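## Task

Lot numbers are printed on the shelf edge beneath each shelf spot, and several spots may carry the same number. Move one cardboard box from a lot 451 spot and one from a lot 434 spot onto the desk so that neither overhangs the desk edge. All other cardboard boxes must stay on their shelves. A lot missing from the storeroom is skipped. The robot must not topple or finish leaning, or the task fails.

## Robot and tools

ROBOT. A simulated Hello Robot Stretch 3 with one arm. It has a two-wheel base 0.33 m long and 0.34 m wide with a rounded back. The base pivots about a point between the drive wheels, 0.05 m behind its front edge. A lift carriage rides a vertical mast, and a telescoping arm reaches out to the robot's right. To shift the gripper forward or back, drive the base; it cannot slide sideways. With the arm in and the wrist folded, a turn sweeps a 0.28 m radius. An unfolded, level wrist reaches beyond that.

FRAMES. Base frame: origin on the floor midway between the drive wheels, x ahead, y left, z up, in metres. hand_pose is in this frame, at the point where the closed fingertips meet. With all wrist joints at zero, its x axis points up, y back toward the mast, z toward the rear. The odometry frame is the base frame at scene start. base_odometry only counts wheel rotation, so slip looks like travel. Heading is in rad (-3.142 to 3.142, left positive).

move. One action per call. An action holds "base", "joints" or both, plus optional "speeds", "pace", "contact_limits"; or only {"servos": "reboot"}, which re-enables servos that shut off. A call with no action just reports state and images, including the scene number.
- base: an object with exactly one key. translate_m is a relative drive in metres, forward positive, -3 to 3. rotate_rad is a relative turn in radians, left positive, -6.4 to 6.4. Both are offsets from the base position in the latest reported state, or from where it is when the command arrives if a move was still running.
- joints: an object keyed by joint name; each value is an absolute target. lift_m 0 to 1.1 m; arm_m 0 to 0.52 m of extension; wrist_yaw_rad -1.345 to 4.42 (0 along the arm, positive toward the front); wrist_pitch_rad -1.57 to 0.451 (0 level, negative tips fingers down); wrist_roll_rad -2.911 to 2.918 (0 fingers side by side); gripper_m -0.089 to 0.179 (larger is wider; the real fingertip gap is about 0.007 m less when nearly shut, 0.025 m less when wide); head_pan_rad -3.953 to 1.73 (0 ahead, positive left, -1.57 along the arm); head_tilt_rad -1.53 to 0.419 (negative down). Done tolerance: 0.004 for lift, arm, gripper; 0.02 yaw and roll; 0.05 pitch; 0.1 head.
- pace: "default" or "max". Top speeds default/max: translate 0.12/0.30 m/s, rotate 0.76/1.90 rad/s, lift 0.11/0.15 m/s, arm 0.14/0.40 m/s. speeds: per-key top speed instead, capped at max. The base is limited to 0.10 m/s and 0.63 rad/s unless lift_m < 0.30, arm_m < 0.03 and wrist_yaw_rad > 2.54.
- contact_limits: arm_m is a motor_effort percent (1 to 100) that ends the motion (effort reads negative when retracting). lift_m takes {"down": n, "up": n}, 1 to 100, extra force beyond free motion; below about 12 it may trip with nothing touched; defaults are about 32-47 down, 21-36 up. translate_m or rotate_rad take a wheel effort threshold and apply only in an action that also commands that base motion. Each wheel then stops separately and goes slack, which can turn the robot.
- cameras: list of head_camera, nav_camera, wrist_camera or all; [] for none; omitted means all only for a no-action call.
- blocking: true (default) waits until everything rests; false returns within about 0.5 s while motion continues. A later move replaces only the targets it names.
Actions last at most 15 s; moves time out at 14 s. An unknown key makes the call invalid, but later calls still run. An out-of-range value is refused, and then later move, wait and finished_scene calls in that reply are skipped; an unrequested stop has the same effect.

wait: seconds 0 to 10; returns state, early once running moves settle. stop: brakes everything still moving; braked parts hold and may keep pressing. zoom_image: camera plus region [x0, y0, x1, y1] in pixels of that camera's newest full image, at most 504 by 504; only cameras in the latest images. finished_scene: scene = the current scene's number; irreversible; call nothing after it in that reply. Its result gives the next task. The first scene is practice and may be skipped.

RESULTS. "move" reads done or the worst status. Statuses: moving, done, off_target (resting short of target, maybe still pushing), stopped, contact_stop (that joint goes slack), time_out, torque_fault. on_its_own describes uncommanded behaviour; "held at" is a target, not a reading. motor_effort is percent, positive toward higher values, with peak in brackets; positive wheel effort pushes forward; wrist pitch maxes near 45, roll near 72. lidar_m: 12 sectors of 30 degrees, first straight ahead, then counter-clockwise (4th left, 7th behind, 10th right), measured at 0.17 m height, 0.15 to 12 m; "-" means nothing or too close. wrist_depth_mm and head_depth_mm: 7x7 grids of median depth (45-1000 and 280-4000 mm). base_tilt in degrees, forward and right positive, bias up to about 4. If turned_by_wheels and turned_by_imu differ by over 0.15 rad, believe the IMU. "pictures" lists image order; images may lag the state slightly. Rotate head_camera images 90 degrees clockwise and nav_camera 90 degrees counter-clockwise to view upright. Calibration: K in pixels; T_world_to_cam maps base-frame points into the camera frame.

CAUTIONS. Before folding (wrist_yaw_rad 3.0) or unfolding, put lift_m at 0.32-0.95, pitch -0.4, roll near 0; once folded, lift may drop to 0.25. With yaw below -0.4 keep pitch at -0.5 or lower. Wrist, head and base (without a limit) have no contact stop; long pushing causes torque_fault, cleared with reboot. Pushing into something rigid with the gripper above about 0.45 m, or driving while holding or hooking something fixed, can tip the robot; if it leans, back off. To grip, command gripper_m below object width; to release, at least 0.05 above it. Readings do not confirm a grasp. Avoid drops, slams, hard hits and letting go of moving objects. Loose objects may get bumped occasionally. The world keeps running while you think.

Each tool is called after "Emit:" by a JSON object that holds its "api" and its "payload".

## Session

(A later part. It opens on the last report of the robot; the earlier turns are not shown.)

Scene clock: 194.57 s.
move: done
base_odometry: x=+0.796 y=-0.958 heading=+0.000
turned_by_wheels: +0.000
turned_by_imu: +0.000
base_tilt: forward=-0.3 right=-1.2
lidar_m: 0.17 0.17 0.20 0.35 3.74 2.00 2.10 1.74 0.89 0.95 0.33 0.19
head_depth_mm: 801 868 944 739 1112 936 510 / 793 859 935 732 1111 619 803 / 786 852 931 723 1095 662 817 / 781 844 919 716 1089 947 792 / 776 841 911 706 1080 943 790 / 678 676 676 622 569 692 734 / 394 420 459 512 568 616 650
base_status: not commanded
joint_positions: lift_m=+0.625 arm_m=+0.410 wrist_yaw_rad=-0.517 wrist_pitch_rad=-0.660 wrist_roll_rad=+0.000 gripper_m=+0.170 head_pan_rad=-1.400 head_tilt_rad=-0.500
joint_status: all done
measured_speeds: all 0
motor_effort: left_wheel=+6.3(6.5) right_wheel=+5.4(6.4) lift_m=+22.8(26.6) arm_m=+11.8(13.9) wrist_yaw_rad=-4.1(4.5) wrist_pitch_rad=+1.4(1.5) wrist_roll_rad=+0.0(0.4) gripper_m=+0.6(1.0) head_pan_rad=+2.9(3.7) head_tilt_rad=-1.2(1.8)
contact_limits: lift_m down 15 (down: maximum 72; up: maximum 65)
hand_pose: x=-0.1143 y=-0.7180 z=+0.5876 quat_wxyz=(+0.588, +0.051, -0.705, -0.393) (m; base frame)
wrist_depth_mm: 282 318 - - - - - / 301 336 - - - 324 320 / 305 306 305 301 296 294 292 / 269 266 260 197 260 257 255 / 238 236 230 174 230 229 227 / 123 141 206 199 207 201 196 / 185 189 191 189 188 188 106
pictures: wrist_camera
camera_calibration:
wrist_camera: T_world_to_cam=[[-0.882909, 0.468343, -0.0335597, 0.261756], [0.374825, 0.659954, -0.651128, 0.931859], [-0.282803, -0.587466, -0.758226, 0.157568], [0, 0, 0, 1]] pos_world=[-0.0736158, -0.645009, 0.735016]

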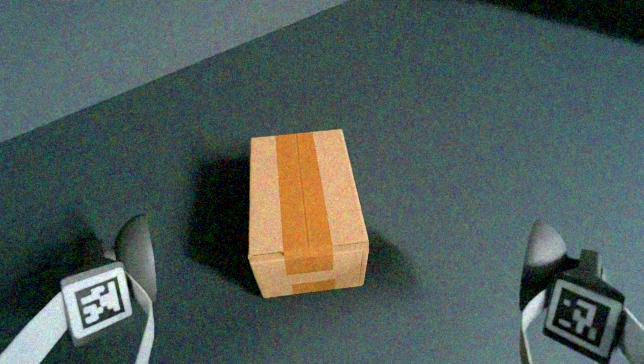

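Emit:
{"api": "move", "payload": {"joints": {"arm_m":0.475,"lift_m":0.603}, "contact_limits": {"lift_m":{"down":15},"arm_m":40}, "cameras": ["wrist_camera"]}}

Emit:
{"api": "move", "payload": {"joints": {"gripper_m":0.02}}}

Emit:
{"api": "move", "payload": {"joints": {"lift_m":0.69}, "cameras": ["wrist_camera"]}}

Scene clock: 208.03 s.
move: done
base_odometry: x=+0.796 y=-0.958 heading=+0.000
turned_by_wheels: +0.000
turned_by_imu: +0.000
base_tilt: forward=-0.3 right=-1.2
lidar_m: 0.17 0.17 0.20 0.35 3.74 1.99 2.10 1.75 0.89 0.96 0.33 0.19
head_depth_mm: 801 867 945 739 1119 967 774 / 793 860 938 731 698 683 779 / 788 851 928 722 716 868 821 / 779 843 919 715 1094 949 794 / 773 839 913 708 1082 942 789 / 677 678 680 624 571 692 734 / 394 420 459 512 569 617 648
base_status: not commanded
joint_positions: lift_m=+0.603 arm_m=+0.475 wrist_yaw_rad=-0.517 wrist_pitch_rad=-0.660 wrist_roll_rad=+0.000 gripper_m=+0.170 head_pan_rad=-1.400 head_tilt_rad=-0.500
joint_status: all done
measured_speeds: all 0
motor_effort: left_wheel=+5.9(6.4) right_wheel=+4.8(6.0) lift_m=+27.4(27.6) arm_m=+12.4(15.6) wrist_yaw_rad=-2.4(4.8) wrist_pitch_rad=+1.4(1.5) wrist_roll_rad=-0.1(0.3) gripper_m=+1.1(1.1) head_pan_rad=+2.3(3.2) head_tilt_rad=-0.1(1.0)
contact_limits: arm_m 40 (drawing in: default 31, maximum 55; extending or still: default 40, maximum 69); lift_m down 15 (down: maximum 72; up: maximum 65)
hand_pose: x=-0.1143 y=-0.7830 z=+0.5656 quat_wxyz=(+0.588, +0.051, -0.705, -0.393) (m; base frame)
wrist_depth_mm: 232 263 312 - - - - / 249 285 315 312 310 306 303 / 263 272 269 268 264 262 259 / 240 238 234 167 225 228 226 / 212 209 208 151 154 199 202 / 122 141 187 136 132 179 181 / 165 167 169 123 122 163 106
pictures: wrist_camera
camera_calibration:
wrist_camera: T_world_to_cam=[[-0.882836, 0.468485, -0.0335155, 0.291447], [0.374933, 0.659966, -0.651053, 0.960432], [-0.28289, -0.587339, -0.758292, 0.102804], [0, 0, 0, 1]] pos_world=[-0.0737158, -0.71001, 0.713016]

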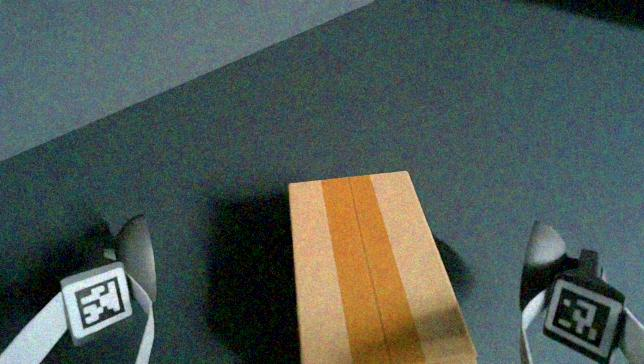

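Scene clock: 210.07 s.
move: done
base_odometry: x=+0.796 y=-0.958 heading=+0.000
turned_by_wheels: +0.000
turned_by_imu: +0.000
base_tilt: forward=-0.4 right=-1.2
lidar_m: 0.17 0.17 0.20 0.35 3.75 1.99 2.10 1.74 0.89 0.95 0.33 0.19
head_depth_mm: 801 866 950 739 1116 967 774 / 791 858 938 732 699 681 780 / 790 854 931 720 719 868 819 / 780 846 919 714 1100 952 798 / 777 836 911 707 1081 938 787 / 676 677 679 621 571 690 733 / 394 421 459 512 567 619 651
base_status: not commanded
joint_positions: lift_m=+0.603 arm_m=+0.475 wrist_yaw_rad=-0.520 wrist_pitch_rad=-0.652 wrist_roll_rad=+0.000 gripper_m=+0.021 head_pan_rad=-1.400 head_tilt_rad=-0.500
joint_status: all done
measured_speeds: all 0
motor_effort: left_wheel=+5.4(6.5) right_wheel=+5.0(6.1) lift_m=+22.7(31.1) arm_m=+9.1(13.1) wrist_yaw_rad=-0.1(4.1) wrist_pitch_rad=+0.0(1.5) wrist_roll_rad=-0.1(0.2) gripper_m=-16.0(89.0) head_pan_rad=+2.2(3.1) head_tilt_rad=-0.1(1.1)
contact_limits: arm_m 40 (drawing in: default 31, maximum 55; extending or still: default 40, maximum 69); lift_m down 15 (down: maximum 72; up: maximum 65)
hand_pose: x=-0.1155 y=-0.7839 z=+0.5671 quat_wxyz=(+0.589, +0.047, -0.705, -0.391) (m; base frame)
wrist_depth_mm: 232 265 308 - - - - / 250 284 315 311 314 311 308 / 265 278 276 271 269 266 264 / 243 242 240 170 234 233 230 / 215 213 203 154 150 207 204 / 192 190 130 138 128 185 184 / 174 100 168 123 125 162 167
pictures: none

Scene clock: 211.70 s.
move: done
base_odometry: x=+0.796 y=-0.958 heading=+0.000
turned_by_wheels: +0.000
turned_by_imu: +0.000
base_tilt: forward=-0.4 right=-1.1
lidar_m: 0.17 0.17 0.20 0.35 3.74 2.00 2.10 1.74 0.89 0.96 0.33 0.19
head_depth_mm: 800 868 947 740 596 532 412 / 794 859 938 733 622 872 825 / 788 853 928 723 662 922 818 / 780 843 919 713 1090 952 793 / 775 836 913 704 1080 939 788 / 677 676 677 622 570 694 735 / 395 420 459 511 568 617 649
base_status: not commanded
joint_positions: lift_m=+0.690 arm_m=+0.475 wrist_yaw_rad=-0.520 wrist_pitch_rad=-0.666 wrist_roll_rad=+0.000 gripper_m=+0.021 head_pan_rad=-1.400 head_tilt_rad=-0.500
joint_status: all done
measured_speeds: all 0
motor_effort: left_wheel=+5.3(6.1) right_wheel=+5.5(6.1) lift_m=+31.9(34.1) arm_m=+6.0(9.0) wrist_yaw_rad=-0.2(1.9) wrist_pitch_rad=+2.6(2.7) wrist_roll_rad=+0.1(0.3) gripper_m=-15.5(16.0) head_pan_rad=+2.5(3.3) head_tilt_rad=+0.1(0.8)
contact_limits: arm_m 40 (drawing in: default 31, maximum 55; extending or still: default 40, maximum 69)
hand_pose: x=-0.1142 y=-0.7817 z=+0.6514 quat_wxyz=(+0.586, +0.052, -0.705, -0.396) (m; base frame)
wrist_depth_mm: 233 266 313 - 526 - - / 251 288 324 - - - - / 271 309 384 - - - - / 291 333 - 165 325 326 328 / 305 309 158 153 153 300 299 / 280 280 129 139 126 270 269 / 254 99 241 125 126 242 245
pictures: wrist_camera
camera_calibration:
wrist_camera: T_world_to_cam=[[-0.881436, 0.471102, -0.0336607, 0.296188], [0.378834, 0.662641, -0.646059, 1.01466], [-0.282054, -0.582212, -0.762545, 0.175489], [0, 0, 0, 1]] pos_world=[-0.0738198, -0.709719, 0.799319]

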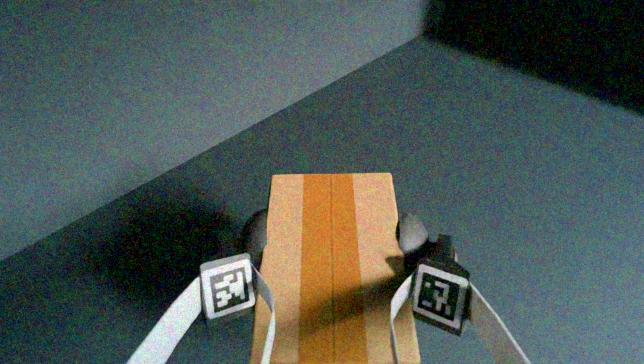

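Emit:
{"api": "move", "payload": {"joints": {"arm_m":0.01}}}

Emit:
{"api": "move", "payload": {"base": {"translate_m":-1.046}, "joints": {"lift_m":0.9,"wrist_yaw_rad":0.0}}}

Emit:
{"api": "move", "payload": {"base": {"rotate_rad":-1.571}}}

Emit:
{"api": "move", "payload": {"base": {"translate_m":-0.95}, "cameras": ["head_camera","nav_camera","wrist_camera"]}}

Scene clock: 228.83 s.
move: done
base_odometry: x=+0.796 y=-0.958 heading=+0.000
turned_by_wheels: +0.000
turned_by_imu: +0.000
base_tilt: forward=-0.4 right=-1.2
lidar_m: 0.17 0.17 0.20 0.35 3.76 1.99 2.10 1.74 0.89 0.96 0.33 0.19
head_depth_mm: 803 865 949 740 1121 963 827 / 794 863 939 731 1110 961 826 / 788 853 932 722 1098 952 819 / 780 847 924 715 1096 951 794 / 775 838 911 708 1086 947 790 / 676 677 676 625 571 691 733 / 394 421 459 512 568 618 651
base_status: not commanded
joint_positions: lift_m=+0.690 arm_m=+0.010 wrist_yaw_rad=-0.520 wrist_pitch_rad=-0.667 wrist_roll_rad=+0.000 gripper_m=+0.021 head_pan_rad=-1.400 head_tilt_rad=-0.500
joint_status: all done
measured_speeds: all 0
motor_effort: left_wheel=+5.5(5.9) right_wheel=+5.1(6.3) lift_m=+30.7(31.9) arm_m=-12.9(15.0) wrist_yaw_rad=-0.5(2.1) wrist_pitch_rad=+2.6(2.8) wrist_roll_rad=+0.1(0.3) gripper_m=-15.4(15.8) head_pan_rad=+1.8(2.7) head_tilt_rad=+0.9(1.9)
hand_pose: x=-0.1142 y=-0.3167 z=+0.6513 quat_wxyz=(+0.586, +0.052, -0.705, -0.396) (m; base frame)
wrist_depth_mm: - - - - - - - / - - - - - - - / - - - - 883 - - / - - - 165 964 - - / 323 - 154 153 153 901 898 / - - 129 139 126 801 816 / - 99 118 125 126 725 734
pictures: none

Scene clock: 240.43 s.
move: done
base_odometry: x=-0.249 y=-0.958 heading=+0.000
turned_by_wheels: +0.000
turned_by_imu: +0.000
base_tilt: forward=-0.4 right=-1.1
lidar_m: 1.18 1.17 1.38 2.46 2.20 1.07 1.09 1.09 1.00 1.20 0.77 1.34
head_depth_mm: 838 1093 1168 910 1257 1372 1315 / 864 1089 1155 900 1247 1065 286 / 892 1083 1140 882 1187 1024 289 / 928 1070 1126 873 1231 1052 1197 / 965 1066 1116 860 1226 1044 1223 / 896 1030 1017 849 1116 1002 1153 / 663 661 722 770 850 963 1130
base_status: done
joint_positions: lift_m=+0.900 arm_m=+0.010 wrist_yaw_rad=-0.003 wrist_pitch_rad=-0.667 wrist_roll_rad=+0.000 gripper_m=+0.021 head_pan_rad=-1.400 head_tilt_rad=-0.500
joint_status: all done
measured_speeds: all 0
motor_effort: left_wheel=-8.8(12.8) right_wheel=-2.3(11.6) lift_m=+24.7(35.2) arm_m=-6.0(13.0) wrist_yaw_rad=+1.6(5.0) wrist_pitch_rad=+2.6(2.8) wrist_roll_rad=-0.2(0.4) gripper_m=-15.2(16.1) head_pan_rad=+1.4(2.4) head_tilt_rad=+1.7(3.2)
hand_pose: x=-0.0221 y=-0.3414 z=+0.8613 quat_wxyz=(+0.668, +0.231, -0.668, -0.233) (m; base frame)
wrist_depth_mm: - - - - - - - / 508 - - 811 - 808 - / 568 - - - - - - / - 701 - 168 - - - / - - 155 153 153 - - / - - 129 139 126 - - / 968 916 128 125 126 921 920
pictures: none

Scene clock: 244.03 s.
move: done
base_odometry: x=-0.249 y=-0.958 heading=-1.571
turned_by_wheels: -1.571
turned_by_imu: -1.546
base_tilt: forward=-0.4 right=-1.3
lidar_m: 1.20 0.77 1.33 1.18 1.18 1.39 2.54 1.39 1.06 1.09 1.09 1.00
head_depth_mm: 910 999 1093 1204 1347 1493 1398 / 908 985 1066 1175 1317 1478 286 / 900 971 1063 1170 1304 1439 289 / 895 965 1056 1156 1284 1455 1272 / 890 960 1045 1150 1272 1431 1301 / 887 956 1038 1137 1261 1414 1293 / 878 949 1028 1139 1250 1397 1290
base_status: done
joint_positions: lift_m=+0.900 arm_m=+0.010 wrist_yaw_rad=-0.003 wrist_pitch_rad=-0.667 wrist_roll_rad=+0.000 gripper_m=+0.021 head_pan_rad=-1.400 head_tilt_rad=-0.500
joint_status: not commanded
measured_speeds: all 0
motor_effort: left_wheel=+8.1(12.4) right_wheel=-9.5(13.1) lift_m=+24.8(25.5) arm_m=-12.4(12.7) wrist_yaw_rad=+1.6(3.2) wrist_pitch_rad=+2.6(2.8) wrist_roll_rad=-0.1(0.3) gripper_m=-15.3(15.9) head_pan_rad=+1.2(2.1) head_tilt_rad=+2.7(3.4)
hand_pose: x=-0.0220 y=-0.3414 z=+0.8613 quat_wxyz=(+0.668, +0.231, -0.668, -0.233) (m; base frame)
wrist_depth_mm: - - - - - - - / - - - - - - - / - - - - - - - / - - - 168 - - - / - - 155 154 153 - - / - - 130 139 126 - - / 958 910 129 125 126 916 899
pictures: none

Scene clock: 254.67 s.
move: done
base_odometry: x=-0.250 y=-0.008 heading=-1.570
turned_by_wheels: +0.000
turned_by_imu: +0.000
base_tilt: forward=-0.2 right=-1.2
lidar_m: 1.66 1.83 1.10 0.96 0.97 1.14 2.61 2.50 0.77 0.98 0.87 1.54
head_depth_mm: 1106 1205 1321 1369 956 785 1361 / 1106 1194 1304 1361 948 777 285 / 1101 1190 1304 1341 941 749 289 / 1089 1179 1281 1331 933 743 1268 / 1084 1174 1269 1312 927 738 1254 / 1074 1157 1266 1351 921 733 1296 / 1078 1155 1259 1373 1513 1433 1276
base_status: done
joint_positions: lift_m=+0.900 arm_m=+0.010 wrist_yaw_rad=-0.003 wrist_pitch_rad=-0.667 wrist_roll_rad=+0.000 gripper_m=+0.021 head_pan_rad=-1.400 head_tilt_rad=-0.500
joint_status: not commanded
measured_speeds: all 0
motor_effort: left_wheel=-1.4(9.7) right_wheel=-10.6(13.8) lift_m=+25.7(26.4) arm_m=-5.9(13.4) wrist_yaw_rad=+1.6(3.5) wrist_pitch_rad=+2.5(2.8) wrist_roll_rad=+0.1(0.5) gripper_m=-15.0(15.9) head_pan_rad=+0.4(2.0) head_tilt_rad=+4.2(4.6)
hand_pose: x=-0.0220 y=-0.3414 z=+0.8613 quat_wxyz=(+0.668, +0.231, -0.668, -0.233) (m; base frame)
wrist_depth_mm: 957 - - - - - - / - - - - - - - / - - - - - - - / - - - 168 - - - / - - 155 154 150 - - / - - 129 139 126 - - / 967 925 129 125 126 933 933
pictures: head_camera (sideways), nav_camera (sideways), wrist_camera
camera_calibration:
head_camera: T_world_to_cam=[[-0.119121, 0.418274, -0.900476, 1.18795], [0.987797, 0.14158, -0.0649075, 0.0780717], [0.100341, -0.897219, -0.430035, 0.51468], [0, 0, 0, 1]] pos_world=[0.0127467, -0.0461595, 1.29611]
nav_camera: T_world_to_cam=[[0.0943157, -0.446653, 0.889722, -1.11533], [-0.98239, -0.186549, 0.0104887, 0.0425216], [0.161292, -0.875043, -0.456382, 0.546188], [0, 0, 0, 1]] pos_world=[0.0588699, -0.0122938, 1.24115]
wrist_camera: T_world_to_cam=[[-0.999077, -0.0266211, -0.0337034, 0.00456199], [0.00144075, 0.763518, -0.645785, 0.849477], [0.0429246, -0.645237, -0.762775, 0.603829], [0, 0, 0, 1]] pos_world=[-0.0225853, -0.258856, 1.00932]

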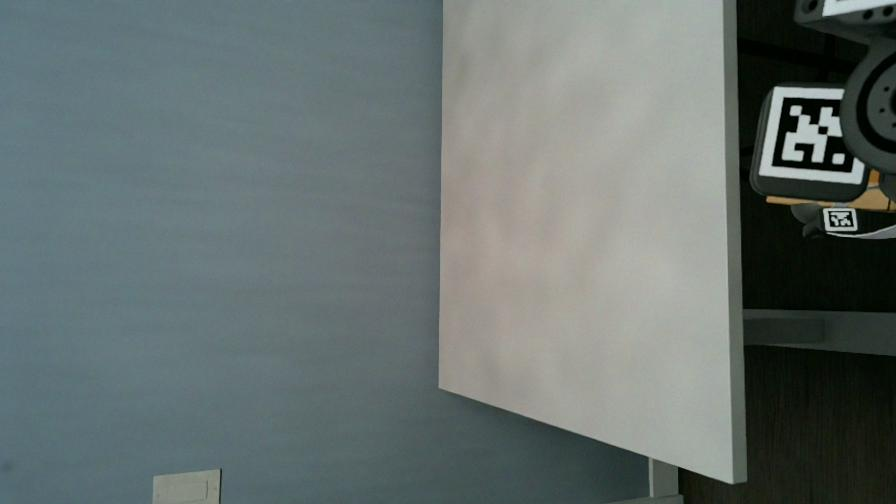

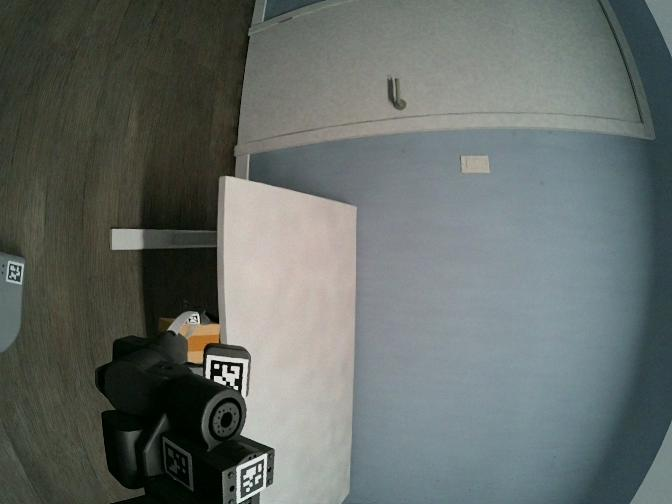

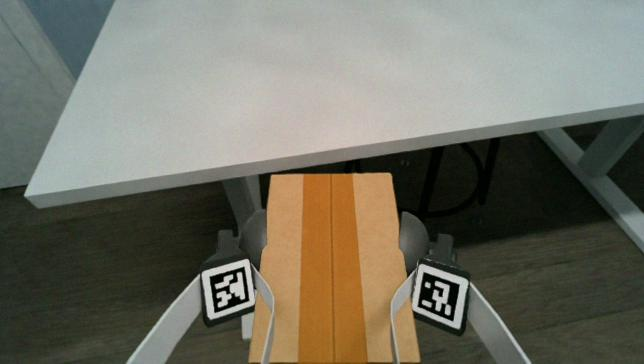

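Emit:
{"api": "move", "payload": {"joints": {"arm_m":0.5}, "contact_limits": {"arm_m":40}, "cameras": ["wrist_camera"]}}

Emit:
{"api": "move", "payload": {"joints": {"lift_m":0.8}, "contact_limits": {"lift_m":{"down":14}}, "cameras": ["wrist_camera"]}}

Emit:
{"api": "move", "payload": {"joints": {"lift_m":0.765}, "contact_limits": {"lift_m":{"down":13}}, "speeds": {"lift_m":0.03}, "cameras": ["wrist_camera"]}}

Scene clock: 268.77 s.
move: done
base_odometry: x=-0.250 y=-0.008 heading=-1.570
turned_by_wheels: +0.000
turned_by_imu: +0.000
base_tilt: forward=-0.4 right=-1.1
lidar_m: 1.67 1.83 1.10 0.97 0.97 1.14 2.61 2.50 0.77 0.97 0.87 1.54
head_depth_mm: 1106 1204 1296 492 884 784 1261 / 1101 1195 1269 606 947 780 1291 / 1099 1187 1294 1269 934 773 1312 / 1089 1172 1291 1341 929 744 1301 / 1086 1171 1266 1317 928 738 1262 / 1072 1154 1258 1342 920 734 1293 / 1072 1154 1254 1371 1524 1426 1288
base_status: not commanded
joint_positions: lift_m=+0.900 arm_m=+0.500 wrist_yaw_rad=-0.003 wrist_pitch_rad=-0.667 wrist_roll_rad=+0.000 gripper_m=+0.021 head_pan_rad=-1.400 head_tilt_rad=-0.500
joint_status: all done
measured_speeds: all 0
motor_effort: left_wheel=-1.7(2.1) right_wheel=-10.3(11.3) lift_m=+26.8(27.2) arm_m=+12.6(15.7) wrist_yaw_rad=+1.1(3.3) wrist_pitch_rad=+2.6(2.8) wrist_roll_rad=+0.0(0.3) gripper_m=-15.4(15.8) head_pan_rad=+0.5(1.2) head_tilt_rad=+3.5(4.6)
contact_limits: arm_m 40 (drawing in: default 31, maximum 55; extending or still: default 40, maximum 69)
hand_pose: x=-0.0220 y=-0.8313 z=+0.8612 quat_wxyz=(+0.668, +0.231, -0.668, -0.233) (m; base frame)
wrist_depth_mm: - - - - - - - / - - - - - - - / - - - - - - - / - - - 164 - - - / - - 154 153 148 - - / - - 129 139 126 - - / - 99 118 125 124 - -
pictures: wrist_camera
camera_calibration:
wrist_camera: T_world_to_cam=[[-0.999077, -0.0266084, -0.0337115, -0.00846804], [0.00143752, 0.763791, -0.645462, 1.22342], [0.0429232, -0.644914, -0.763048, 0.288104], [0, 0, 0, 1]] pos_world=[-0.0225853, -0.748857, 1.00922]

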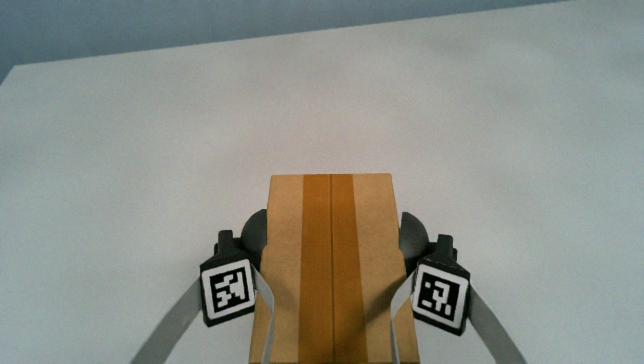

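Scene clock: 270.50 s.
move: done
base_odometry: x=-0.250 y=-0.008 heading=-1.570
turned_by_wheels: +0.000
turned_by_imu: +0.000
base_tilt: forward=-0.3 right=-1.1
lidar_m: 1.67 1.83 1.09 0.96 0.97 1.14 2.60 2.50 0.77 0.98 0.87 1.54
head_depth_mm: 1113 1204 1317 1386 491 396 1068 / 1105 1194 1305 1146 841 780 1285 / 1093 1187 1292 1342 869 772 1304 / 1086 1175 1282 1335 935 745 1305 / 1089 1172 1275 1323 927 738 1259 / 1073 1163 1265 1355 921 732 1294 / 1073 1151 1255 1373 1521 1432 1284
base_status: not commanded
joint_positions: lift_m=+0.800 arm_m=+0.500 wrist_yaw_rad=-0.003 wrist_pitch_rad=-0.667 wrist_roll_rad=+0.000 gripper_m=+0.021 head_pan_rad=-1.400 head_tilt_rad=-0.500
joint_status: all done
measured_speeds: all 0
motor_effort: left_wheel=-1.5(1.7) right_wheel=-10.7(10.9) lift_m=+25.1(26.9) arm_m=+7.6(12.2) wrist_yaw_rad=+1.8(3.1) wrist_pitch_rad=+2.7(2.8) wrist_roll_rad=-0.3(0.3) gripper_m=-15.1(15.7) head_pan_rad=+0.0(0.8) head_tilt_rad=+3.5(4.0)
contact_limits: arm_m 40 (drawing in: default 31, maximum 55; extending or still: default 40, maximum 69); lift_m down 14 (down: maximum 72; up: maximum 65)
hand_pose: x=-0.0220 y=-0.8313 z=+0.7612 quat_wxyz=(+0.668, +0.231, -0.668, -0.233) (m; base frame)
wrist_depth_mm: - - - - - - - / - - - - - - - / - - - - - - - / - - - 164 - - - / - - 154 154 148 - - / - - 129 139 126 - - / - 99 118 125 124 - -
pictures: wrist_camera
camera_calibration:
wrist_camera: T_world_to_cam=[[-0.999077, -0.0266084, -0.0337115, -0.0118392], [0.00143752, 0.763791, -0.645462, 1.15887], [0.0429232, -0.644914, -0.763048, 0.211799], [0, 0, 0, 1]] pos_world=[-0.0225853, -0.748857, 0.909219]

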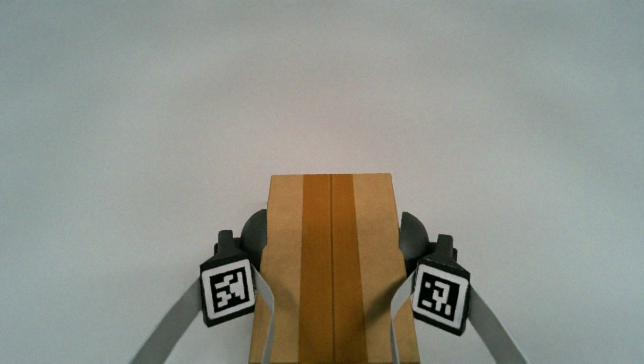

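Scene clock: 272.77 s.
move: contact_stop
base_odometry: x=-0.250 y=-0.008 heading=-1.571
turned_by_wheels: +0.000
turned_by_imu: +0.000
base_tilt: forward=-0.3 right=-1.2
lidar_m: 1.67 1.82 1.10 0.96 0.97 1.14 2.60 2.51 0.77 0.97 0.87 1.54
head_depth_mm: 1108 1202 1322 1381 527 408 1010 / 1102 1197 1305 1366 688 780 1286 / 1100 1193 1295 1353 867 772 1307 / 1095 1178 1284 1330 934 742 1307 / 1080 1170 1274 1319 925 737 1264 / 1075 1164 1263 1349 921 737 1296 / 1066 1150 1253 1369 1507 1431 1292
base_status: not commanded
joint_positions: lift_m=+0.777 arm_m=+0.500 wrist_yaw_rad=+0.001 wrist_pitch_rad=-0.589 wrist_roll_rad=+0.000 gripper_m=+0.021 head_pan_rad=-1.400 head_tilt_rad=-0.500
joint_status: lift_m contact_stop (moved -0.023 of -0.035)
measured_speeds: translate_m=+0.000 rotate_rad=+0.000 lift_m=+0.005 arm_m=+0.000 wrist_yaw_rad=+0.000 wrist_pitch_rad=+0.000 wrist_roll_rad=+0.000 head_pan_rad=+0.000 head_tilt_rad=+0.000
on_its_own: lift_m is slack since a contact_stop (your +0.765 is given up); wrist_pitch_rad is at rest, and its effort (-11.6) is outside its rest range (-8 to +12)
motor_effort: left_wheel=-0.6(1.9) right_wheel=-5.9(11.0) lift_m=+20.1(25.4) arm_m=+0.4(7.8) wrist_yaw_rad=-1.4(2.5) wrist_pitch_rad=-11.6(16.5) wrist_roll_rad=-0.2(0.3) gripper_m=-15.1(15.6) head_pan_rad=-0.1(1.1) head_tilt_rad=+3.1(3.5)
contact_limits: arm_m 40 (drawing in: default 31, maximum 55; extending or still: default 40, maximum 69); lift_m down 13 (down: maximum 72; up: maximum 65)
hand_pose: x=-0.0213 y=-0.8446 z=+0.7536 quat_wxyz=(+0.677, +0.206, -0.676, -0.205) (m; base frame)
wrist_depth_mm: - - - - - - - / - - - - - - - / - - - - - - - / - - - 170 - - - / - - 155 154 146 - - / - - 129 138 128 - - / - 99 125 122 122 105 -
pictures: wrist_camera
camera_calibration:
wrist_camera: T_world_to_cam=[[-0.998973, -0.032766, -0.0313099, -0.018754], [-0.00128383, 0.711043, -0.703148, 1.16295], [0.045302, -0.702385, -0.710354, 0.109162], [0, 0, 0, 1]] pos_world=[-0.022187, -0.750846, 0.89468]

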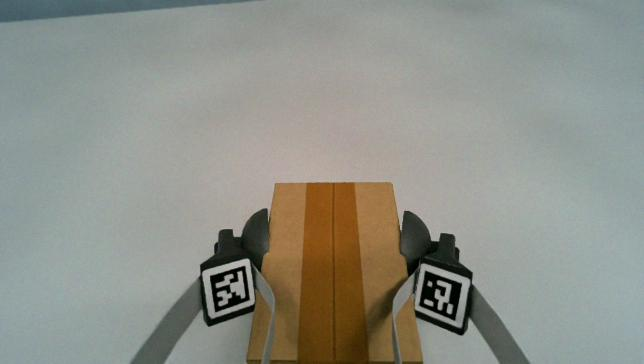

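Emit:
{"api": "move", "payload": {"joints": {"lift_m":0.777,"wrist_pitch_rad":-0.62}}}

Emit:
{"api": "move", "payload": {"joints": {"gripper_m":0.17}}}

Emit:
{"api": "move", "payload": {"joints": {"lift_m":0.9}, "cameras": ["wrist_camera"]}}

Emit:
{"api": "move", "payload": {"joints": {"arm_m":0.0,"wrist_pitch_rad":-0.4}, "cameras": ["head_camera"]}}

Scene clock: 280.73 s.
move: done
base_odometry: x=-0.250 y=-0.008 heading=-1.571
turned_by_wheels: +0.000
turned_by_imu: +0.000
base_tilt: forward=-0.5 right=-1.3
lidar_m: 1.67 1.82 1.10 0.96 0.97 1.14 2.61 2.50 0.77 0.97 0.87 1.54
head_depth_mm: 1114 1204 1318 1375 528 408 1012 / 1105 1204 1305 1370 688 780 1282 / 1102 1191 1292 1360 865 776 1302 / 1090 1177 1284 1334 935 742 1312 / 1082 1173 1280 1312 928 741 1266 / 1081 1168 1271 1353 918 737 1299 / 1074 1162 1258 1376 1527 1427 1287
base_status: not commanded
joint_positions: lift_m=+0.777 arm_m=+0.500 wrist_yaw_rad=+0.001 wrist_pitch_rad=-0.588 wrist_roll_rad=+0.000 gripper_m=+0.021 head_pan_rad=-1.400 head_tilt_rad=-0.500
joint_status: all done
measured_speeds: all 0
motor_effort: left_wheel=-1.3(1.5) right_wheel=-4.8(5.8) lift_m=+12.4(25.0) arm_m=+9.2(15.0) wrist_yaw_rad=-1.8(2.4) wrist_pitch_rad=-6.2(10.3) wrist_roll_rad=-0.2(0.2) gripper_m=-15.2(15.6) head_pan_rad=+0.0(0.7) head_tilt_rad=+1.3(2.1)
contact_limits: arm_m 40 (drawing in: default 31, maximum 55; extending or still: default 40, maximum 69)
hand_pose: x=-0.0213 y=-0.8446 z=+0.7534 quat_wxyz=(+0.677, +0.206, -0.676, -0.205) (m; base frame)
wrist_depth_mm: - - - - - - - / - - - - - - - / - - - - - - - / - - - 170 - - - / - - 154 154 148 - - / - - 129 139 128 - - / - 99 125 122 122 105 -
pictures: none

Scene clock: 282.77 s.
move: done
base_odometry: x=-0.250 y=-0.008 heading=-1.571
turned_by_wheels: +0.000
turned_by_imu: +0.000
base_tilt: forward=-0.4 right=-1.2
lidar_m: 1.66 1.83 1.10 0.96 0.97 1.14 2.61 2.50 0.77 0.97 0.87 1.54
head_depth_mm: 1111 1205 1307 1377 530 407 1008 / 1105 1199 1300 1356 838 780 1285 / 1100 1191 1292 1350 836 773 1318 / 1090 1176 1287 1330 934 745 1307 / 1082 1169 1275 1321 928 739 1262 / 1080 1163 1271 1348 919 734 1294 / 1068 1157 1247 1373 1521 1435 1287
base_status: not commanded
joint_positions: lift_m=+0.777 arm_m=+0.500 wrist_yaw_rad=+0.001 wrist_pitch_rad=-0.629 wrist_roll_rad=+0.000 gripper_m=+0.170 head_pan_rad=-1.400 head_tilt_rad=-0.500
joint_status: all done
measured_speeds: all 0
motor_effort: left_wheel=-1.2(1.7) right_wheel=-5.1(6.3) lift_m=+30.7(31.3) arm_m=-12.8(18.4) wrist_yaw_rad=-1.6(2.9) wrist_pitch_rad=+1.2(6.6) wrist_roll_rad=-0.1(0.4) gripper_m=+0.4(83.0) head_pan_rad=-0.9(1.1) head_tilt_rad=+1.2(2.2)
contact_limits: arm_m 40 (drawing in: default 31, maximum 55; extending or still: default 40, maximum 69)
hand_pose: x=-0.0214 y=-0.8379 z=+0.7454 quat_wxyz=(+0.673, +0.219, -0.672, -0.219) (m; base frame)
wrist_depth_mm: - - - - - - - / - - - - - - - / - - - - - - - / - - - 158 158 - - / - 143 - 140 139 - - / - 124 - 125 124 - - / - - 117 116 115 - 106
pictures: none

Scene clock: 284.73 s.
move: done
base_odometry: x=-0.250 y=-0.008 heading=-1.571
turned_by_wheels: +0.000
turned_by_imu: +0.000
base_tilt: forward=-0.4 right=-1.1
lidar_m: 1.67 1.82 1.09 0.96 0.97 1.14 2.60 2.49 0.77 0.97 0.87 1.54
head_depth_mm: 1111 1202 1295 491 885 782 1264 / 1106 1195 1270 607 951 780 1289 / 1100 1180 1292 1200 898 771 1307 / 1092 1178 1286 1327 933 744 1302 / 1086 1174 1275 1317 927 739 1262 / 1076 1164 1264 1348 920 735 1289 / 1072 1160 1255 1380 1520 1434 1288
base_status: not commanded
joint_positions: lift_m=+0.900 arm_m=+0.500 wrist_yaw_rad=+0.001 wrist_pitch_rad=-0.630 wrist_roll_rad=+0.000 gripper_m=+0.170 head_pan_rad=-1.400 head_tilt_rad=-0.500
joint_status: all done
measured_speeds: all 0
motor_effort: left_wheel=-1.2(1.5) right_wheel=-5.2(6.3) lift_m=+30.9(33.9) arm_m=-11.5(13.2) wrist_yaw_rad=-0.7(3.0) wrist_pitch_rad=+1.3(1.5) wrist_roll_rad=+0.2(0.3) gripper_m=+0.5(1.1) head_pan_rad=-0.4(1.2) head_tilt_rad=+0.4(1.8)
contact_limits: arm_m 40 (drawing in: default 31, maximum 55; extending or still: default 40, maximum 69)
hand_pose: x=-0.0214 y=-0.8378 z=+0.8683 quat_wxyz=(+0.673, +0.220, -0.672, -0.219) (m; base frame)
wrist_depth_mm: - - - - - - - / - - - - - - - / - - - - - - - / - - - - - - - / - 143 - - - - - / - 124 - 253 - - - / - - - 229 - - 106
pictures: wrist_camera
camera_calibration:
wrist_camera: T_world_to_cam=[[-0.998973, -0.0314537, -0.0326267, -0.0126972], [-0.00128569, 0.739309, -0.673365, 1.23657], [0.045301, -0.672631, -0.73859, 0.244864], [0, 0, 0, 1]] pos_world=[-0.022187, -0.749903, 1.0131]

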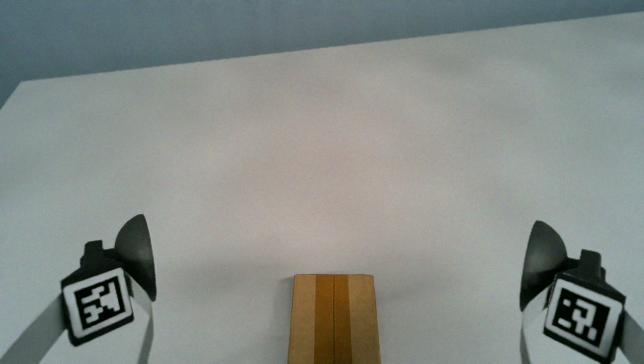

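Scene clock: 289.60 s.
move: done
base_odometry: x=-0.250 y=-0.008 heading=-1.571
turned_by_wheels: +0.000
turned_by_imu: +0.000
base_tilt: forward=-0.2 right=-1.3
lidar_m: 1.66 1.82 1.10 0.96 0.97 1.14 2.61 2.50 0.77 0.97 0.87 1.54
head_depth_mm: 1114 1208 1310 1379 956 783 1051 / 1108 1193 1305 1366 949 754 - / 1103 1187 1295 1359 902 747 312 / 1092 1179 1279 1333 935 742 1275 / 1078 1174 1278 1318 924 738 1265 / 1082 1166 1270 1354 919 734 1295 / 1071 1157 1257 1376 1521 1438 1286
base_status: not commanded
joint_positions: lift_m=+0.900 arm_m=+0.001 wrist_yaw_rad=+0.001 wrist_pitch_rad=-0.420 wrist_roll_rad=+0.000 gripper_m=+0.170 head_pan_rad=-1.400 head_tilt_rad=-0.500
joint_status: all done
measured_speeds: all 0
motor_effort: left_wheel=-1.3(1.9) right_wheel=-5.0(6.2) lift_m=+26.3(31.4) arm_m=-12.4(14.9) wrist_yaw_rad=-2.3(3.2) wrist_pitch_rad=+3.2(5.9) wrist_roll_rad=+0.0(0.3) gripper_m=+0.5(1.2) head_pan_rad=-1.1(1.8) head_tilt_rad=-0.2(1.7)
hand_pose: x=-0.0213 y=-0.3697 z=+0.9122 quat_wxyz=(+0.692, +0.148, -0.691, -0.147) (m; base frame)
wrist_depth_mm: - - - - - - - / 974 - - - - - - / - - - 599 - - - / - - - - - - - / - 143 - - - 140 - / 123 127 - - - 134 - / 116 - - - - - 106
pictures: head_camera (sideways)
camera_calibration:
head_camera: T_world_to_cam=[[-0.119086, 0.417995, -0.90061, 1.18811], [0.9878, 0.141549, -0.0649186, 0.0780847], [0.100345, -0.897354, -0.429752, 0.514307], [0, 0, 0, 1]] pos_world=[0.0127468, -0.0461608, 1.29612]

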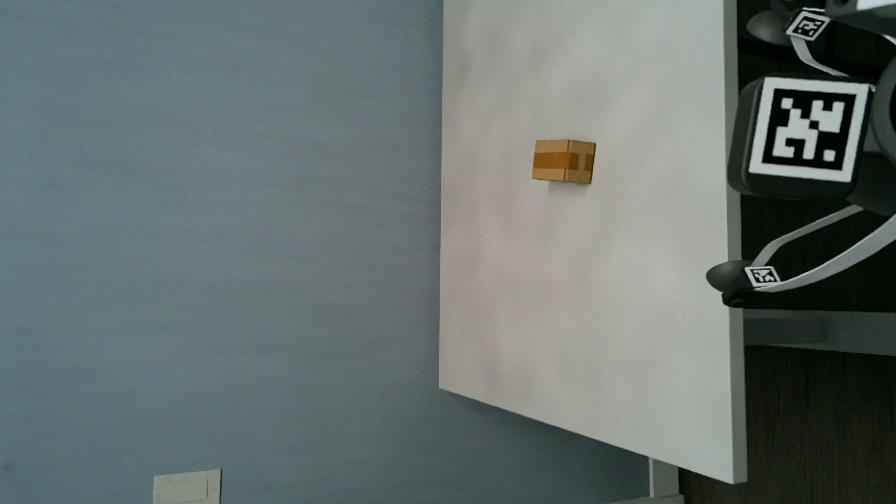

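Emit:
{"api": "move", "payload": {"joints": {"wrist_yaw_rad":3.0,"gripper_m":0.04}}}

Emit:
{"api": "move", "payload": {"joints": {"lift_m":0.28}, "pace": "max"}}

Emit:
{"api": "move", "payload": {"base": {"translate_m":-1.5}, "joints": {"head_pan_rad":1.5,"head_tilt_rad":-0.2}, "pace": "max", "cameras": ["nav_camera"]}}

Emit:
{"api": "move", "payload": {"joints": {"head_pan_rad":-3.6}, "pace": "max", "cameras": ["nav_camera"]}}

Scene clock: 305.43 s.
move: done
base_odometry: x=-0.250 y=-0.008 heading=-1.571
turned_by_wheels: +0.000
turned_by_imu: +0.000
base_tilt: forward=-0.4 right=-1.3
lidar_m: 1.67 1.82 1.10 0.96 0.97 1.14 2.60 2.51 0.77 0.97 0.87 1.54
head_depth_mm: 1113 1206 1313 1381 953 786 1296 / 1110 1194 1306 1370 951 779 1321 / 1098 1182 1290 1354 901 772 1350 / 1091 1175 1283 1327 931 744 1375 / 1084 1174 1271 1319 928 738 1261 / 1075 1163 1263 1349 915 735 1291 / 1073 1158 1256 1377 1512 1445 1289
base_status: not commanded
joint_positions: lift_m=+0.900 arm_m=+0.001 wrist_yaw_rad=+2.997 wrist_pitch_rad=-0.420 wrist_roll_rad=+0.000 gripper_m=+0.040 head_pan_rad=-1.400 head_tilt_rad=-0.500
joint_status: all done
measured_speeds: all 0
motor_effort: left_wheel=-1.5(1.7) right_wheel=-4.8(6.2) lift_m=+22.4(24.2) arm_m=-6.6(10.1) wrist_yaw_rad=+3.5(6.6) wrist_pitch_rad=+3.2(3.4) wrist_roll_rad=+0.1(0.3) gripper_m=+0.2(83.0) head_pan_rad=-0.6(2.0) head_tilt_rad=-1.0(1.5)
hand_pose: x=+0.0111 y=+0.0763 z=+0.9122 quat_wxyz=(+0.197, +0.700, +0.097, +0.679) (m; base frame)
wrist_depth_mm: - 137 - - - - - / - 148 - - - - - / - 161 - - - - - / - 184 - - - - - / - - 203 - - - - / - - 127 - 130 - - / - - 263 - - - -
pictures: none

Scene clock: 310.37 s.
move: done
base_odometry: x=-0.250 y=-0.008 heading=-1.571
turned_by_wheels: +0.000
turned_by_imu: +0.000
base_tilt: forward=-0.3 right=-1.0
lidar_m: 1.67 1.83 1.10 0.96 0.97 1.14 2.61 2.50 0.77 0.97 0.87 1.53
head_depth_mm: 1111 1202 1309 1376 961 786 1254 / 1108 1201 1301 1367 948 779 1288 / 1097 1194 1294 1347 902 772 1311 / 1086 1175 1282 1339 931 744 1307 / 1086 1170 1271 1316 928 738 1263 / 1077 1162 1263 1345 918 733 1299 / 1068 1156 1253 1365 1526 1435 1289
base_status: not commanded
joint_positions: lift_m=+0.280 arm_m=+0.001 wrist_yaw_rad=+2.997 wrist_pitch_rad=-0.419 wrist_roll_rad=+0.000 gripper_m=+0.040 head_pan_rad=-1.400 head_tilt_rad=-0.500
joint_status: all done
measured_speeds: all 0
motor_effort: left_wheel=-0.9(1.6) right_wheel=-5.6(6.2) lift_m=+25.6(26.9) arm_m=-2.1(7.0) wrist_yaw_rad=+2.3(3.5) wrist_pitch_rad=+3.0(3.2) wrist_roll_rad=+0.0(0.4) gripper_m=+0.9(1.1) head_pan_rad=-1.7(2.2) head_tilt_rad=-1.8(2.1)
hand_pose: x=+0.0111 y=+0.0764 z=+0.2925 quat_wxyz=(+0.197, +0.700, +0.097, +0.679) (m; base frame)
wrist_depth_mm: - 137 - - - - - / - 148 - - - - - / 871 162 849 872 882 878 855 / 717 187 652 713 705 698 690 / 597 574 203 570 561 579 573 / 508 505 127 299 129 497 491 / 280 279 256 268 423 430 430
pictures: none

Scene clock: 316.77 s.
move: done
base_odometry: x=-0.250 y=+1.492 heading=-1.570
turned_by_wheels: +0.000
turned_by_imu: -0.001
base_tilt: forward=-0.3 right=-1.2
lidar_m: 3.10 1.20 0.72 0.63 0.63 1.31 1.15 1.16 1.37 1.65 1.23 1.45
head_depth_mm: 643 666 687 717 744 772 802 / 620 639 660 685 708 736 765 / 601 614 635 658 682 706 731 / - 591 613 631 653 676 701 / - 572 589 608 628 649 673 / - 553 569 587 605 624 645 / - 536 550 565 586 602 619
base_status: done
joint_positions: lift_m=+0.280 arm_m=+0.001 wrist_yaw_rad=+2.997 wrist_pitch_rad=-0.419 wrist_roll_rad=+0.000 gripper_m=+0.040 head_pan_rad=+1.500 head_tilt_rad=-0.200
joint_status: all done
measured_speeds: all 0
motor_effort: left_wheel=+0.6(14.3) right_wheel=-8.0(14.6) lift_m=+28.6(31.0) arm_m=+5.0(5.2) wrist_yaw_rad=+2.1(3.4) wrist_pitch_rad=+3.0(3.2) wrist_roll_rad=-0.1(0.3) gripper_m=+0.8(0.9) head_pan_rad=-2.9(5.3) head_tilt_rad=-2.5(10.0)
hand_pose: x=+0.0110 y=+0.0764 z=+0.2925 quat_wxyz=(+0.197, +0.700, +0.097, +0.680) (m; base frame)
wrist_depth_mm: - 137 - - - - 835 / - 148 - - - - - / 927 162 170 - 833 868 851 / 732 187 219 707 704 690 687 / 602 577 203 560 558 580 583 / 506 505 127 299 129 493 491 / 278 280 256 268 418 429 430
pictures: nav_camera (sideways)
camera_calibration:
nav_camera: T_world_to_cam=[[-0.00480655, 0.173508, 0.984821, -1.23883], [0.998207, -0.0579194, 0.0150763, 0.024417], [0.0596561, 0.983128, -0.172919, 0.177952], [0, 0, 0, 1]] pos_world=[-0.0409437, 0.0414118, 1.25043]

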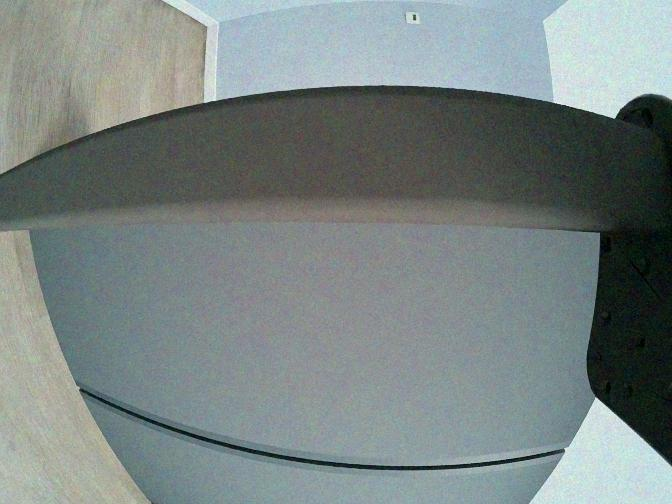

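Scene clock: 320.10 s.
move: done
base_odometry: x=-0.250 y=+1.492 heading=-1.570
turned_by_wheels: +0.000
turned_by_imu: +0.000
base_tilt: forward=-0.3 right=-1.2
lidar_m: 3.11 1.20 0.72 0.63 0.63 1.32 1.16 1.16 1.37 1.65 1.23 1.45
head_depth_mm: 1869 1963 2069 2132 2200 2241 1738 / 1674 1741 1807 1895 2002 2056 1720 / 1500 1550 1630 1698 1753 1834 1715 / 1372 1417 1458 1523 1565 1634 1630 / 1248 1287 1329 1382 1422 1466 1516 / 1158 1190 1226 1258 1292 1344 1389 / 1072 1100 1129 1158 1192 1223 1266
base_status: not commanded
joint_positions: lift_m=+0.280 arm_m=+0.001 wrist_yaw_rad=+2.997 wrist_pitch_rad=-0.419 wrist_roll_rad=+0.000 gripper_m=+0.040 head_pan_rad=-3.608 head_tilt_rad=-0.200
joint_status: all done
measured_speeds: translate_m=+0.000 rotate_rad=+0.000 lift_m=+0.000 arm_m=+0.000 wrist_yaw_rad=+0.000 wrist_pitch_rad=+0.000 wrist_roll_rad=+0.000 head_pan_rad=+0.024 head_tilt_rad=+0.000
motor_effort: left_wheel=+0.8(1.6) right_wheel=-8.8(9.6) lift_m=+30.9(31.7) arm_m=+8.2(8.9) wrist_yaw_rad=+2.0(3.2) wrist_pitch_rad=+2.9(3.1) wrist_roll_rad=+0.1(0.3) gripper_m=-0.1(1.0) head_pan_rad=+3.3(5.7) head_tilt_rad=-2.4(3.4)
hand_pose: x=+0.0110 y=+0.0764 z=+0.2925 quat_wxyz=(+0.197, +0.700, +0.097, +0.680) (m; base frame)
wrist_depth_mm: - 137 - - - - 832 / - 147 - - - - - / 932 162 171 - 834 879 863 / 722 186 219 704 703 691 687 / 596 571 203 570 561 576 577 / 516 502 127 299 129 495 490 / 279 279 257 268 420 435 428
pictures: nav_camera (sideways)
camera_calibration:
nav_camera: T_world_to_cam=[[-0.162231, 0.0625493, 0.984768, -1.23782], [0.438063, 0.898818, 0.0150765, 0.0278301], [-0.884184, 0.433836, -0.173216, 0.184075], [0, 0, 0, 1]] pos_world=[-0.0502469, -0.0274481, 1.25043]

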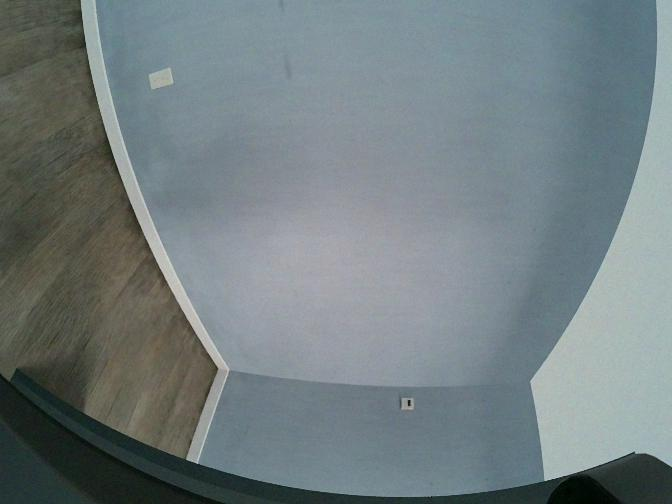

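Emit:
{"api": "move", "payload": {"base": {"translate_m":-0.72}, "pace": "max", "joints": {"head_pan_rad":1.5,"head_tilt_rad":-0.2}, "cameras": ["nav_camera"]}}

Scene clock: 330.87 s.
move: done
base_odometry: x=-0.251 y=+2.212 heading=-1.570
turned_by_wheels: +0.000
turned_by_imu: -0.001
base_tilt: forward=-0.4 right=-1.4
lidar_m: 3.80 0.90 0.73 1.93 0.88 0.53 0.46 0.46 0.55 0.99 1.81 1.66
head_depth_mm: 827 830 832 837 842 848 852 / 1946 1986 2037 1008 1020 1025 1031 / 1880 1944 2002 2068 2153 2195 1745 / - 1870 1940 1981 2086 2116 1715 / - 1815 1855 1933 1990 2040 1704 / - 1761 1820 1862 1918 1958 1704 / - 1699 1748 1794 1867 1905 1694
base_status: done
joint_positions: lift_m=+0.280 arm_m=+0.001 wrist_yaw_rad=+2.997 wrist_pitch_rad=-0.419 wrist_roll_rad=+0.000 gripper_m=+0.040 head_pan_rad=+1.504 head_tilt_rad=-0.200
joint_status: all done
measured_speeds: all 0
motor_effort: left_wheel=+2.2(10.2) right_wheel=-7.8(17.5) lift_m=+25.0(31.1) arm_m=+12.5(13.0) wrist_yaw_rad=+2.5(3.3) wrist_pitch_rad=+3.0(3.1) wrist_roll_rad=+0.1(0.4) gripper_m=+0.4(0.8) head_pan_rad=-3.2(4.9) head_tilt_rad=-0.1(4.5)
hand_pose: x=+0.0110 y=+0.0764 z=+0.2925 quat_wxyz=(+0.197, +0.700, +0.097, +0.680) (m; base frame)
wrist_depth_mm: 139 137 - - - - - / - 148 - - - 679 - / 874 162 850 904 880 775 821 / 731 186 653 706 695 692 687 / 600 577 203 565 557 578 575 / 510 505 127 302 129 491 491 / 281 278 256 268 421 429 428
pictures: nav_camera (sideways)
camera_calibration:
nav_camera: T_world_to_cam=[[-0.00553374, 0.173778, 0.984769, -1.23877], [0.998446, -0.0536506, 0.0150781, 0.0244617], [0.0554537, 0.983322, -0.173211, 0.178335], [0, 0, 0, 1]] pos_world=[-0.0411681, 0.0412227, 1.25043]

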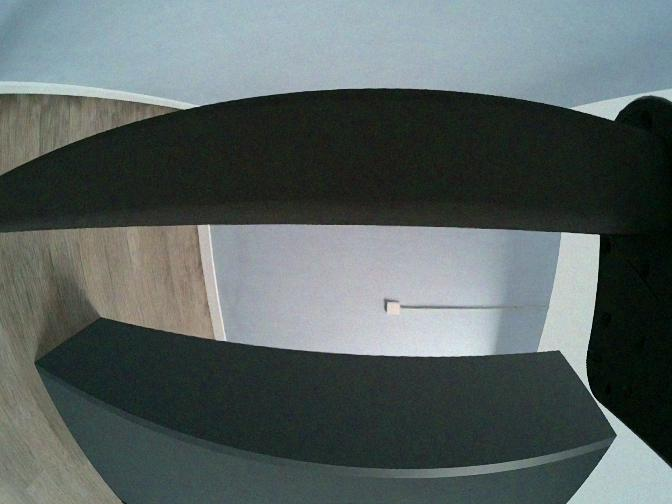

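Emit:
{"api": "move", "payload": {"base": {"rotate_rad":1.56}, "pace": "max", "joints": {"head_pan_rad":0}, "cameras": ["nav_camera"]}}

Emit:
{"api": "move", "payload": {"base": {"translate_m":1.0}, "contact_limits": {"translate_m":40}}}

Emit:
{"api": "move", "payload": {"joints": {"head_pan_rad":-1.3,"head_tilt_rad":-0.3}, "pace": "max", "cameras": ["nav_camera","head_camera"]}}

Scene clock: 347.77 s.
move: done
base_odometry: x=-0.251 y=+2.212 heading=-0.010
turned_by_wheels: +1.560
turned_by_imu: +1.529
base_tilt: forward=-0.3 right=-1.2
lidar_m: 1.93 0.92 0.53 0.46 0.46 0.54 0.94 1.82 1.66 3.61 0.94 0.73
head_depth_mm: 873 872 875 875 882 887 890 / 1929 1971 2049 2098 2172 2132 1094 / 1859 1915 1994 2046 2115 2152 1726 / 1812 1864 1909 1955 2049 2094 1711 / 1745 1794 1846 1912 1963 2020 1713 / 1689 1740 1787 1849 1910 1965 1699 / 1644 1699 1742 1783 1829 1891 1692
base_status: done
joint_positions: lift_m=+0.280 arm_m=+0.001 wrist_yaw_rad=+2.997 wrist_pitch_rad=-0.419 wrist_roll_rad=+0.000 gripper_m=+0.040 head_pan_rad=-0.007 head_tilt_rad=-0.200
joint_status: all done
measured_speeds: all 0
motor_effort: left_wheel=-6.8(14.6) right_wheel=+7.3(14.7) lift_m=+30.0(31.2) arm_m=+1.6(12.4) wrist_yaw_rad=+2.0(3.2) wrist_pitch_rad=+3.0(3.1) wrist_roll_rad=+0.1(0.3) gripper_m=+0.3(0.8) head_pan_rad=+3.4(4.9) head_tilt_rad=+0.1(1.2)
hand_pose: x=+0.0110 y=+0.0764 z=+0.2925 quat_wxyz=(+0.197, +0.700, +0.097, +0.680) (m; base frame)
wrist_depth_mm: 379 137 450 492 546 604 - / 410 148 488 534 592 - - / 452 162 529 585 635 - 830 / 481 186 189 651 676 703 692 / - 204 202 568 561 575 578 / 513 506 126 297 129 496 487 / 282 279 257 269 423 430 431
pictures: nav_camera (sideways)
camera_calibration:
nav_camera: T_world_to_cam=[[0.173155, 0.0157996, 0.984768, -1.23986], [0.00559788, -0.999871, 0.0150576, 0.030528], [0.984879, 0.0029053, -0.173222, 0.172661], [0, 0, 0, 1]] pos_world=[0.0444685, 0.0496118, 1.25043]

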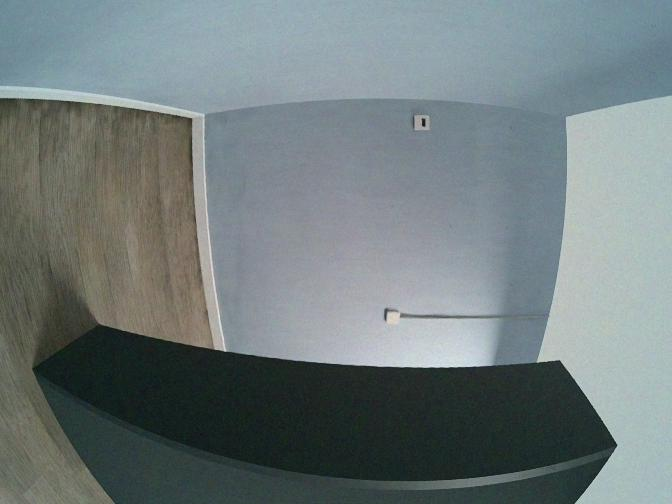

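Scene clock: 357.40 s.
move: done
base_odometry: x=+0.749 y=+2.202 heading=-0.010
turned_by_wheels: +0.000
turned_by_imu: +0.000
base_tilt: forward=-0.3 right=-1.2
lidar_m: 0.97 0.97 0.82 0.71 0.71 0.83 1.45 2.43 0.35 0.31 1.95 1.13
head_depth_mm: 974 1007 1047 1082 1127 1164 1209 / 944 973 1006 1045 1078 1119 1164 / 910 942 971 1011 1040 1079 1115 / 886 913 940 969 1005 1040 1082 / 864 887 914 942 973 1006 1039 / 838 860 885 909 940 973 1005 / 814 839 860 887 911 938 971
base_status: done
joint_positions: lift_m=+0.280 arm_m=+0.001 wrist_yaw_rad=+2.997 wrist_pitch_rad=-0.419 wrist_roll_rad=+0.000 gripper_m=+0.040 head_pan_rad=+0.000 head_tilt_rad=-0.200
joint_status: not commanded
measured_speeds: all 0
motor_effort: left_wheel=+5.5(10.8) right_wheel=+4.5(14.1) lift_m=+24.1(30.1) arm_m=-11.3(13.3) wrist_yaw_rad=+2.0(3.4) wrist_pitch_rad=+3.0(3.2) wrist_roll_rad=-0.2(0.4) gripper_m=+0.1(1.2) head_pan_rad=+3.6(4.3) head_tilt_rad=+2.5(2.7)
contact_limits: translate_m 40 (maximum 100)
hand_pose: x=+0.0110 y=+0.0764 z=+0.2925 quat_wxyz=(+0.197, +0.700, +0.097, +0.680) (m; base frame)
wrist_depth_mm: 572 137 - - - - - / 608 148 - - - - 998 / - 161 173 853 864 876 814 / 700 183 655 707 707 690 690 / 607 579 203 572 557 578 574 / 504 503 127 298 129 492 493 / 280 278 255 268 422 433 433
pictures: none

Scene clock: 358.37 s.
move: done
base_odometry: x=+0.749 y=+2.202 heading=-0.010
turned_by_wheels: +0.000
turned_by_imu: +0.000
base_tilt: forward=-0.3 right=-1.1
lidar_m: 0.97 0.97 0.82 0.71 0.71 0.83 1.45 2.43 0.35 0.31 1.94 1.12
head_depth_mm: - - - - 287 304 322 / - - - - 286 303 321 / 390 661 1101 968 287 303 319 / 1862 1884 1123 1165 887 1200 981 / 3173 3597 3852 - 2867 1997 1530 / 3206 3601 3853 - 2866 1984 1521 / 2817 3040 3063 3101 2765 1973 1525
base_status: not commanded
joint_positions: lift_m=+0.280 arm_m=+0.001 wrist_yaw_rad=+2.997 wrist_pitch_rad=-0.419 wrist_roll_rad=+0.000 gripper_m=+0.040 head_pan_rad=-1.332 head_tilt_rad=-0.299
joint_status: all done
measured_speeds: all 0
motor_effort: left_wheel=+5.2(5.6) right_wheel=+4.4(5.1) lift_m=+24.2(24.4) arm_m=-11.6(12.0) wrist_yaw_rad=+1.4(2.7) wrist_pitch_rad=+3.0(3.1) wrist_roll_rad=+0.2(0.3) gripper_m=+0.2(1.0) head_pan_rad=+2.8(5.2) head_tilt_rad=-4.1(6.6)
contact_limits: translate_m 40 (maximum 100)
hand_pose: x=+0.0110 y=+0.0764 z=+0.2925 quat_wxyz=(+0.197, +0.700, +0.097, +0.680) (m; base frame)
wrist_depth_mm: 571 137 - - - - - / 616 148 - - - - 988 / - 162 173 872 881 878 826 / 688 184 663 709 705 694 685 / 602 575 203 564 560 576 574 / 513 508 127 299 129 494 491 / 279 281 257 268 421 429 428
pictures: head_camera (sideways), nav_camera (sideways)
camera_calibration:
head_camera: T_world_to_cam=[[-0.102575, 0.22585, -0.968747, 1.27693], [0.978907, 0.195906, -0.0579776, 0.0691189], [0.176689, -0.95426, -0.241181, 0.268346], [0, 0, 0, 1]] pos_world=[0.0159054, -0.0458628, 1.30575]
nav_camera: T_world_to_cam=[[0.0801176, -0.257442, 0.962967, -1.21085], [-0.968128, -0.250081, 0.0136897, 0.0382889], [0.237296, -0.933372, -0.269272, 0.302202], [0, 0, 0, 1]] pos_world=[0.0623675, -0.0200804, 1.24686]

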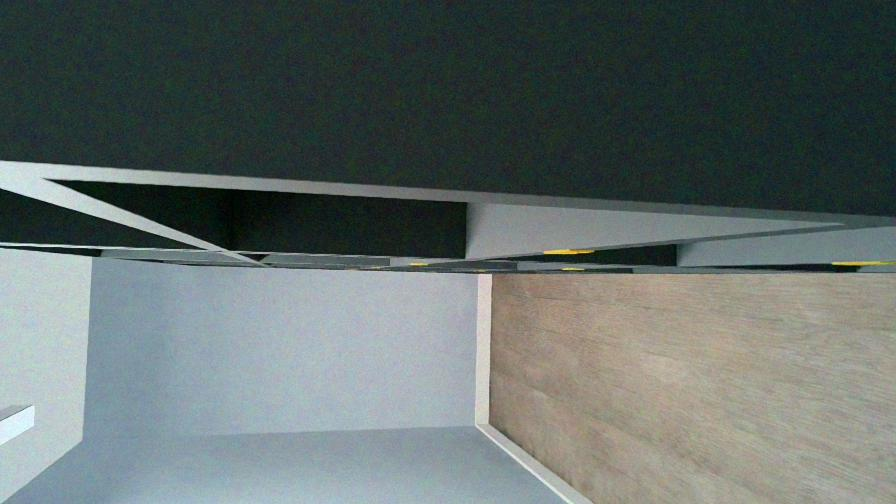

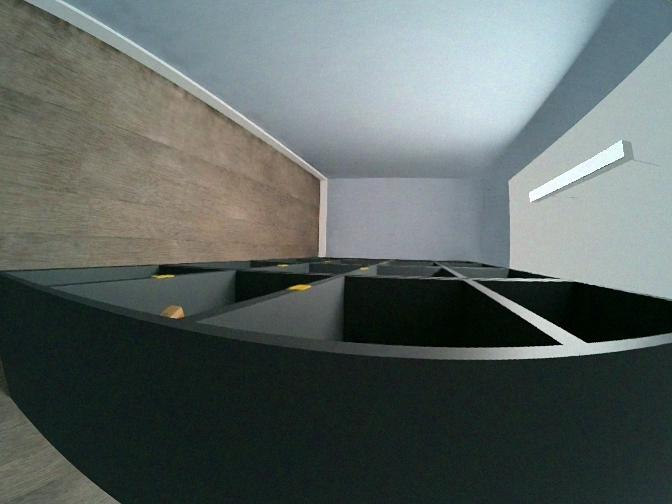

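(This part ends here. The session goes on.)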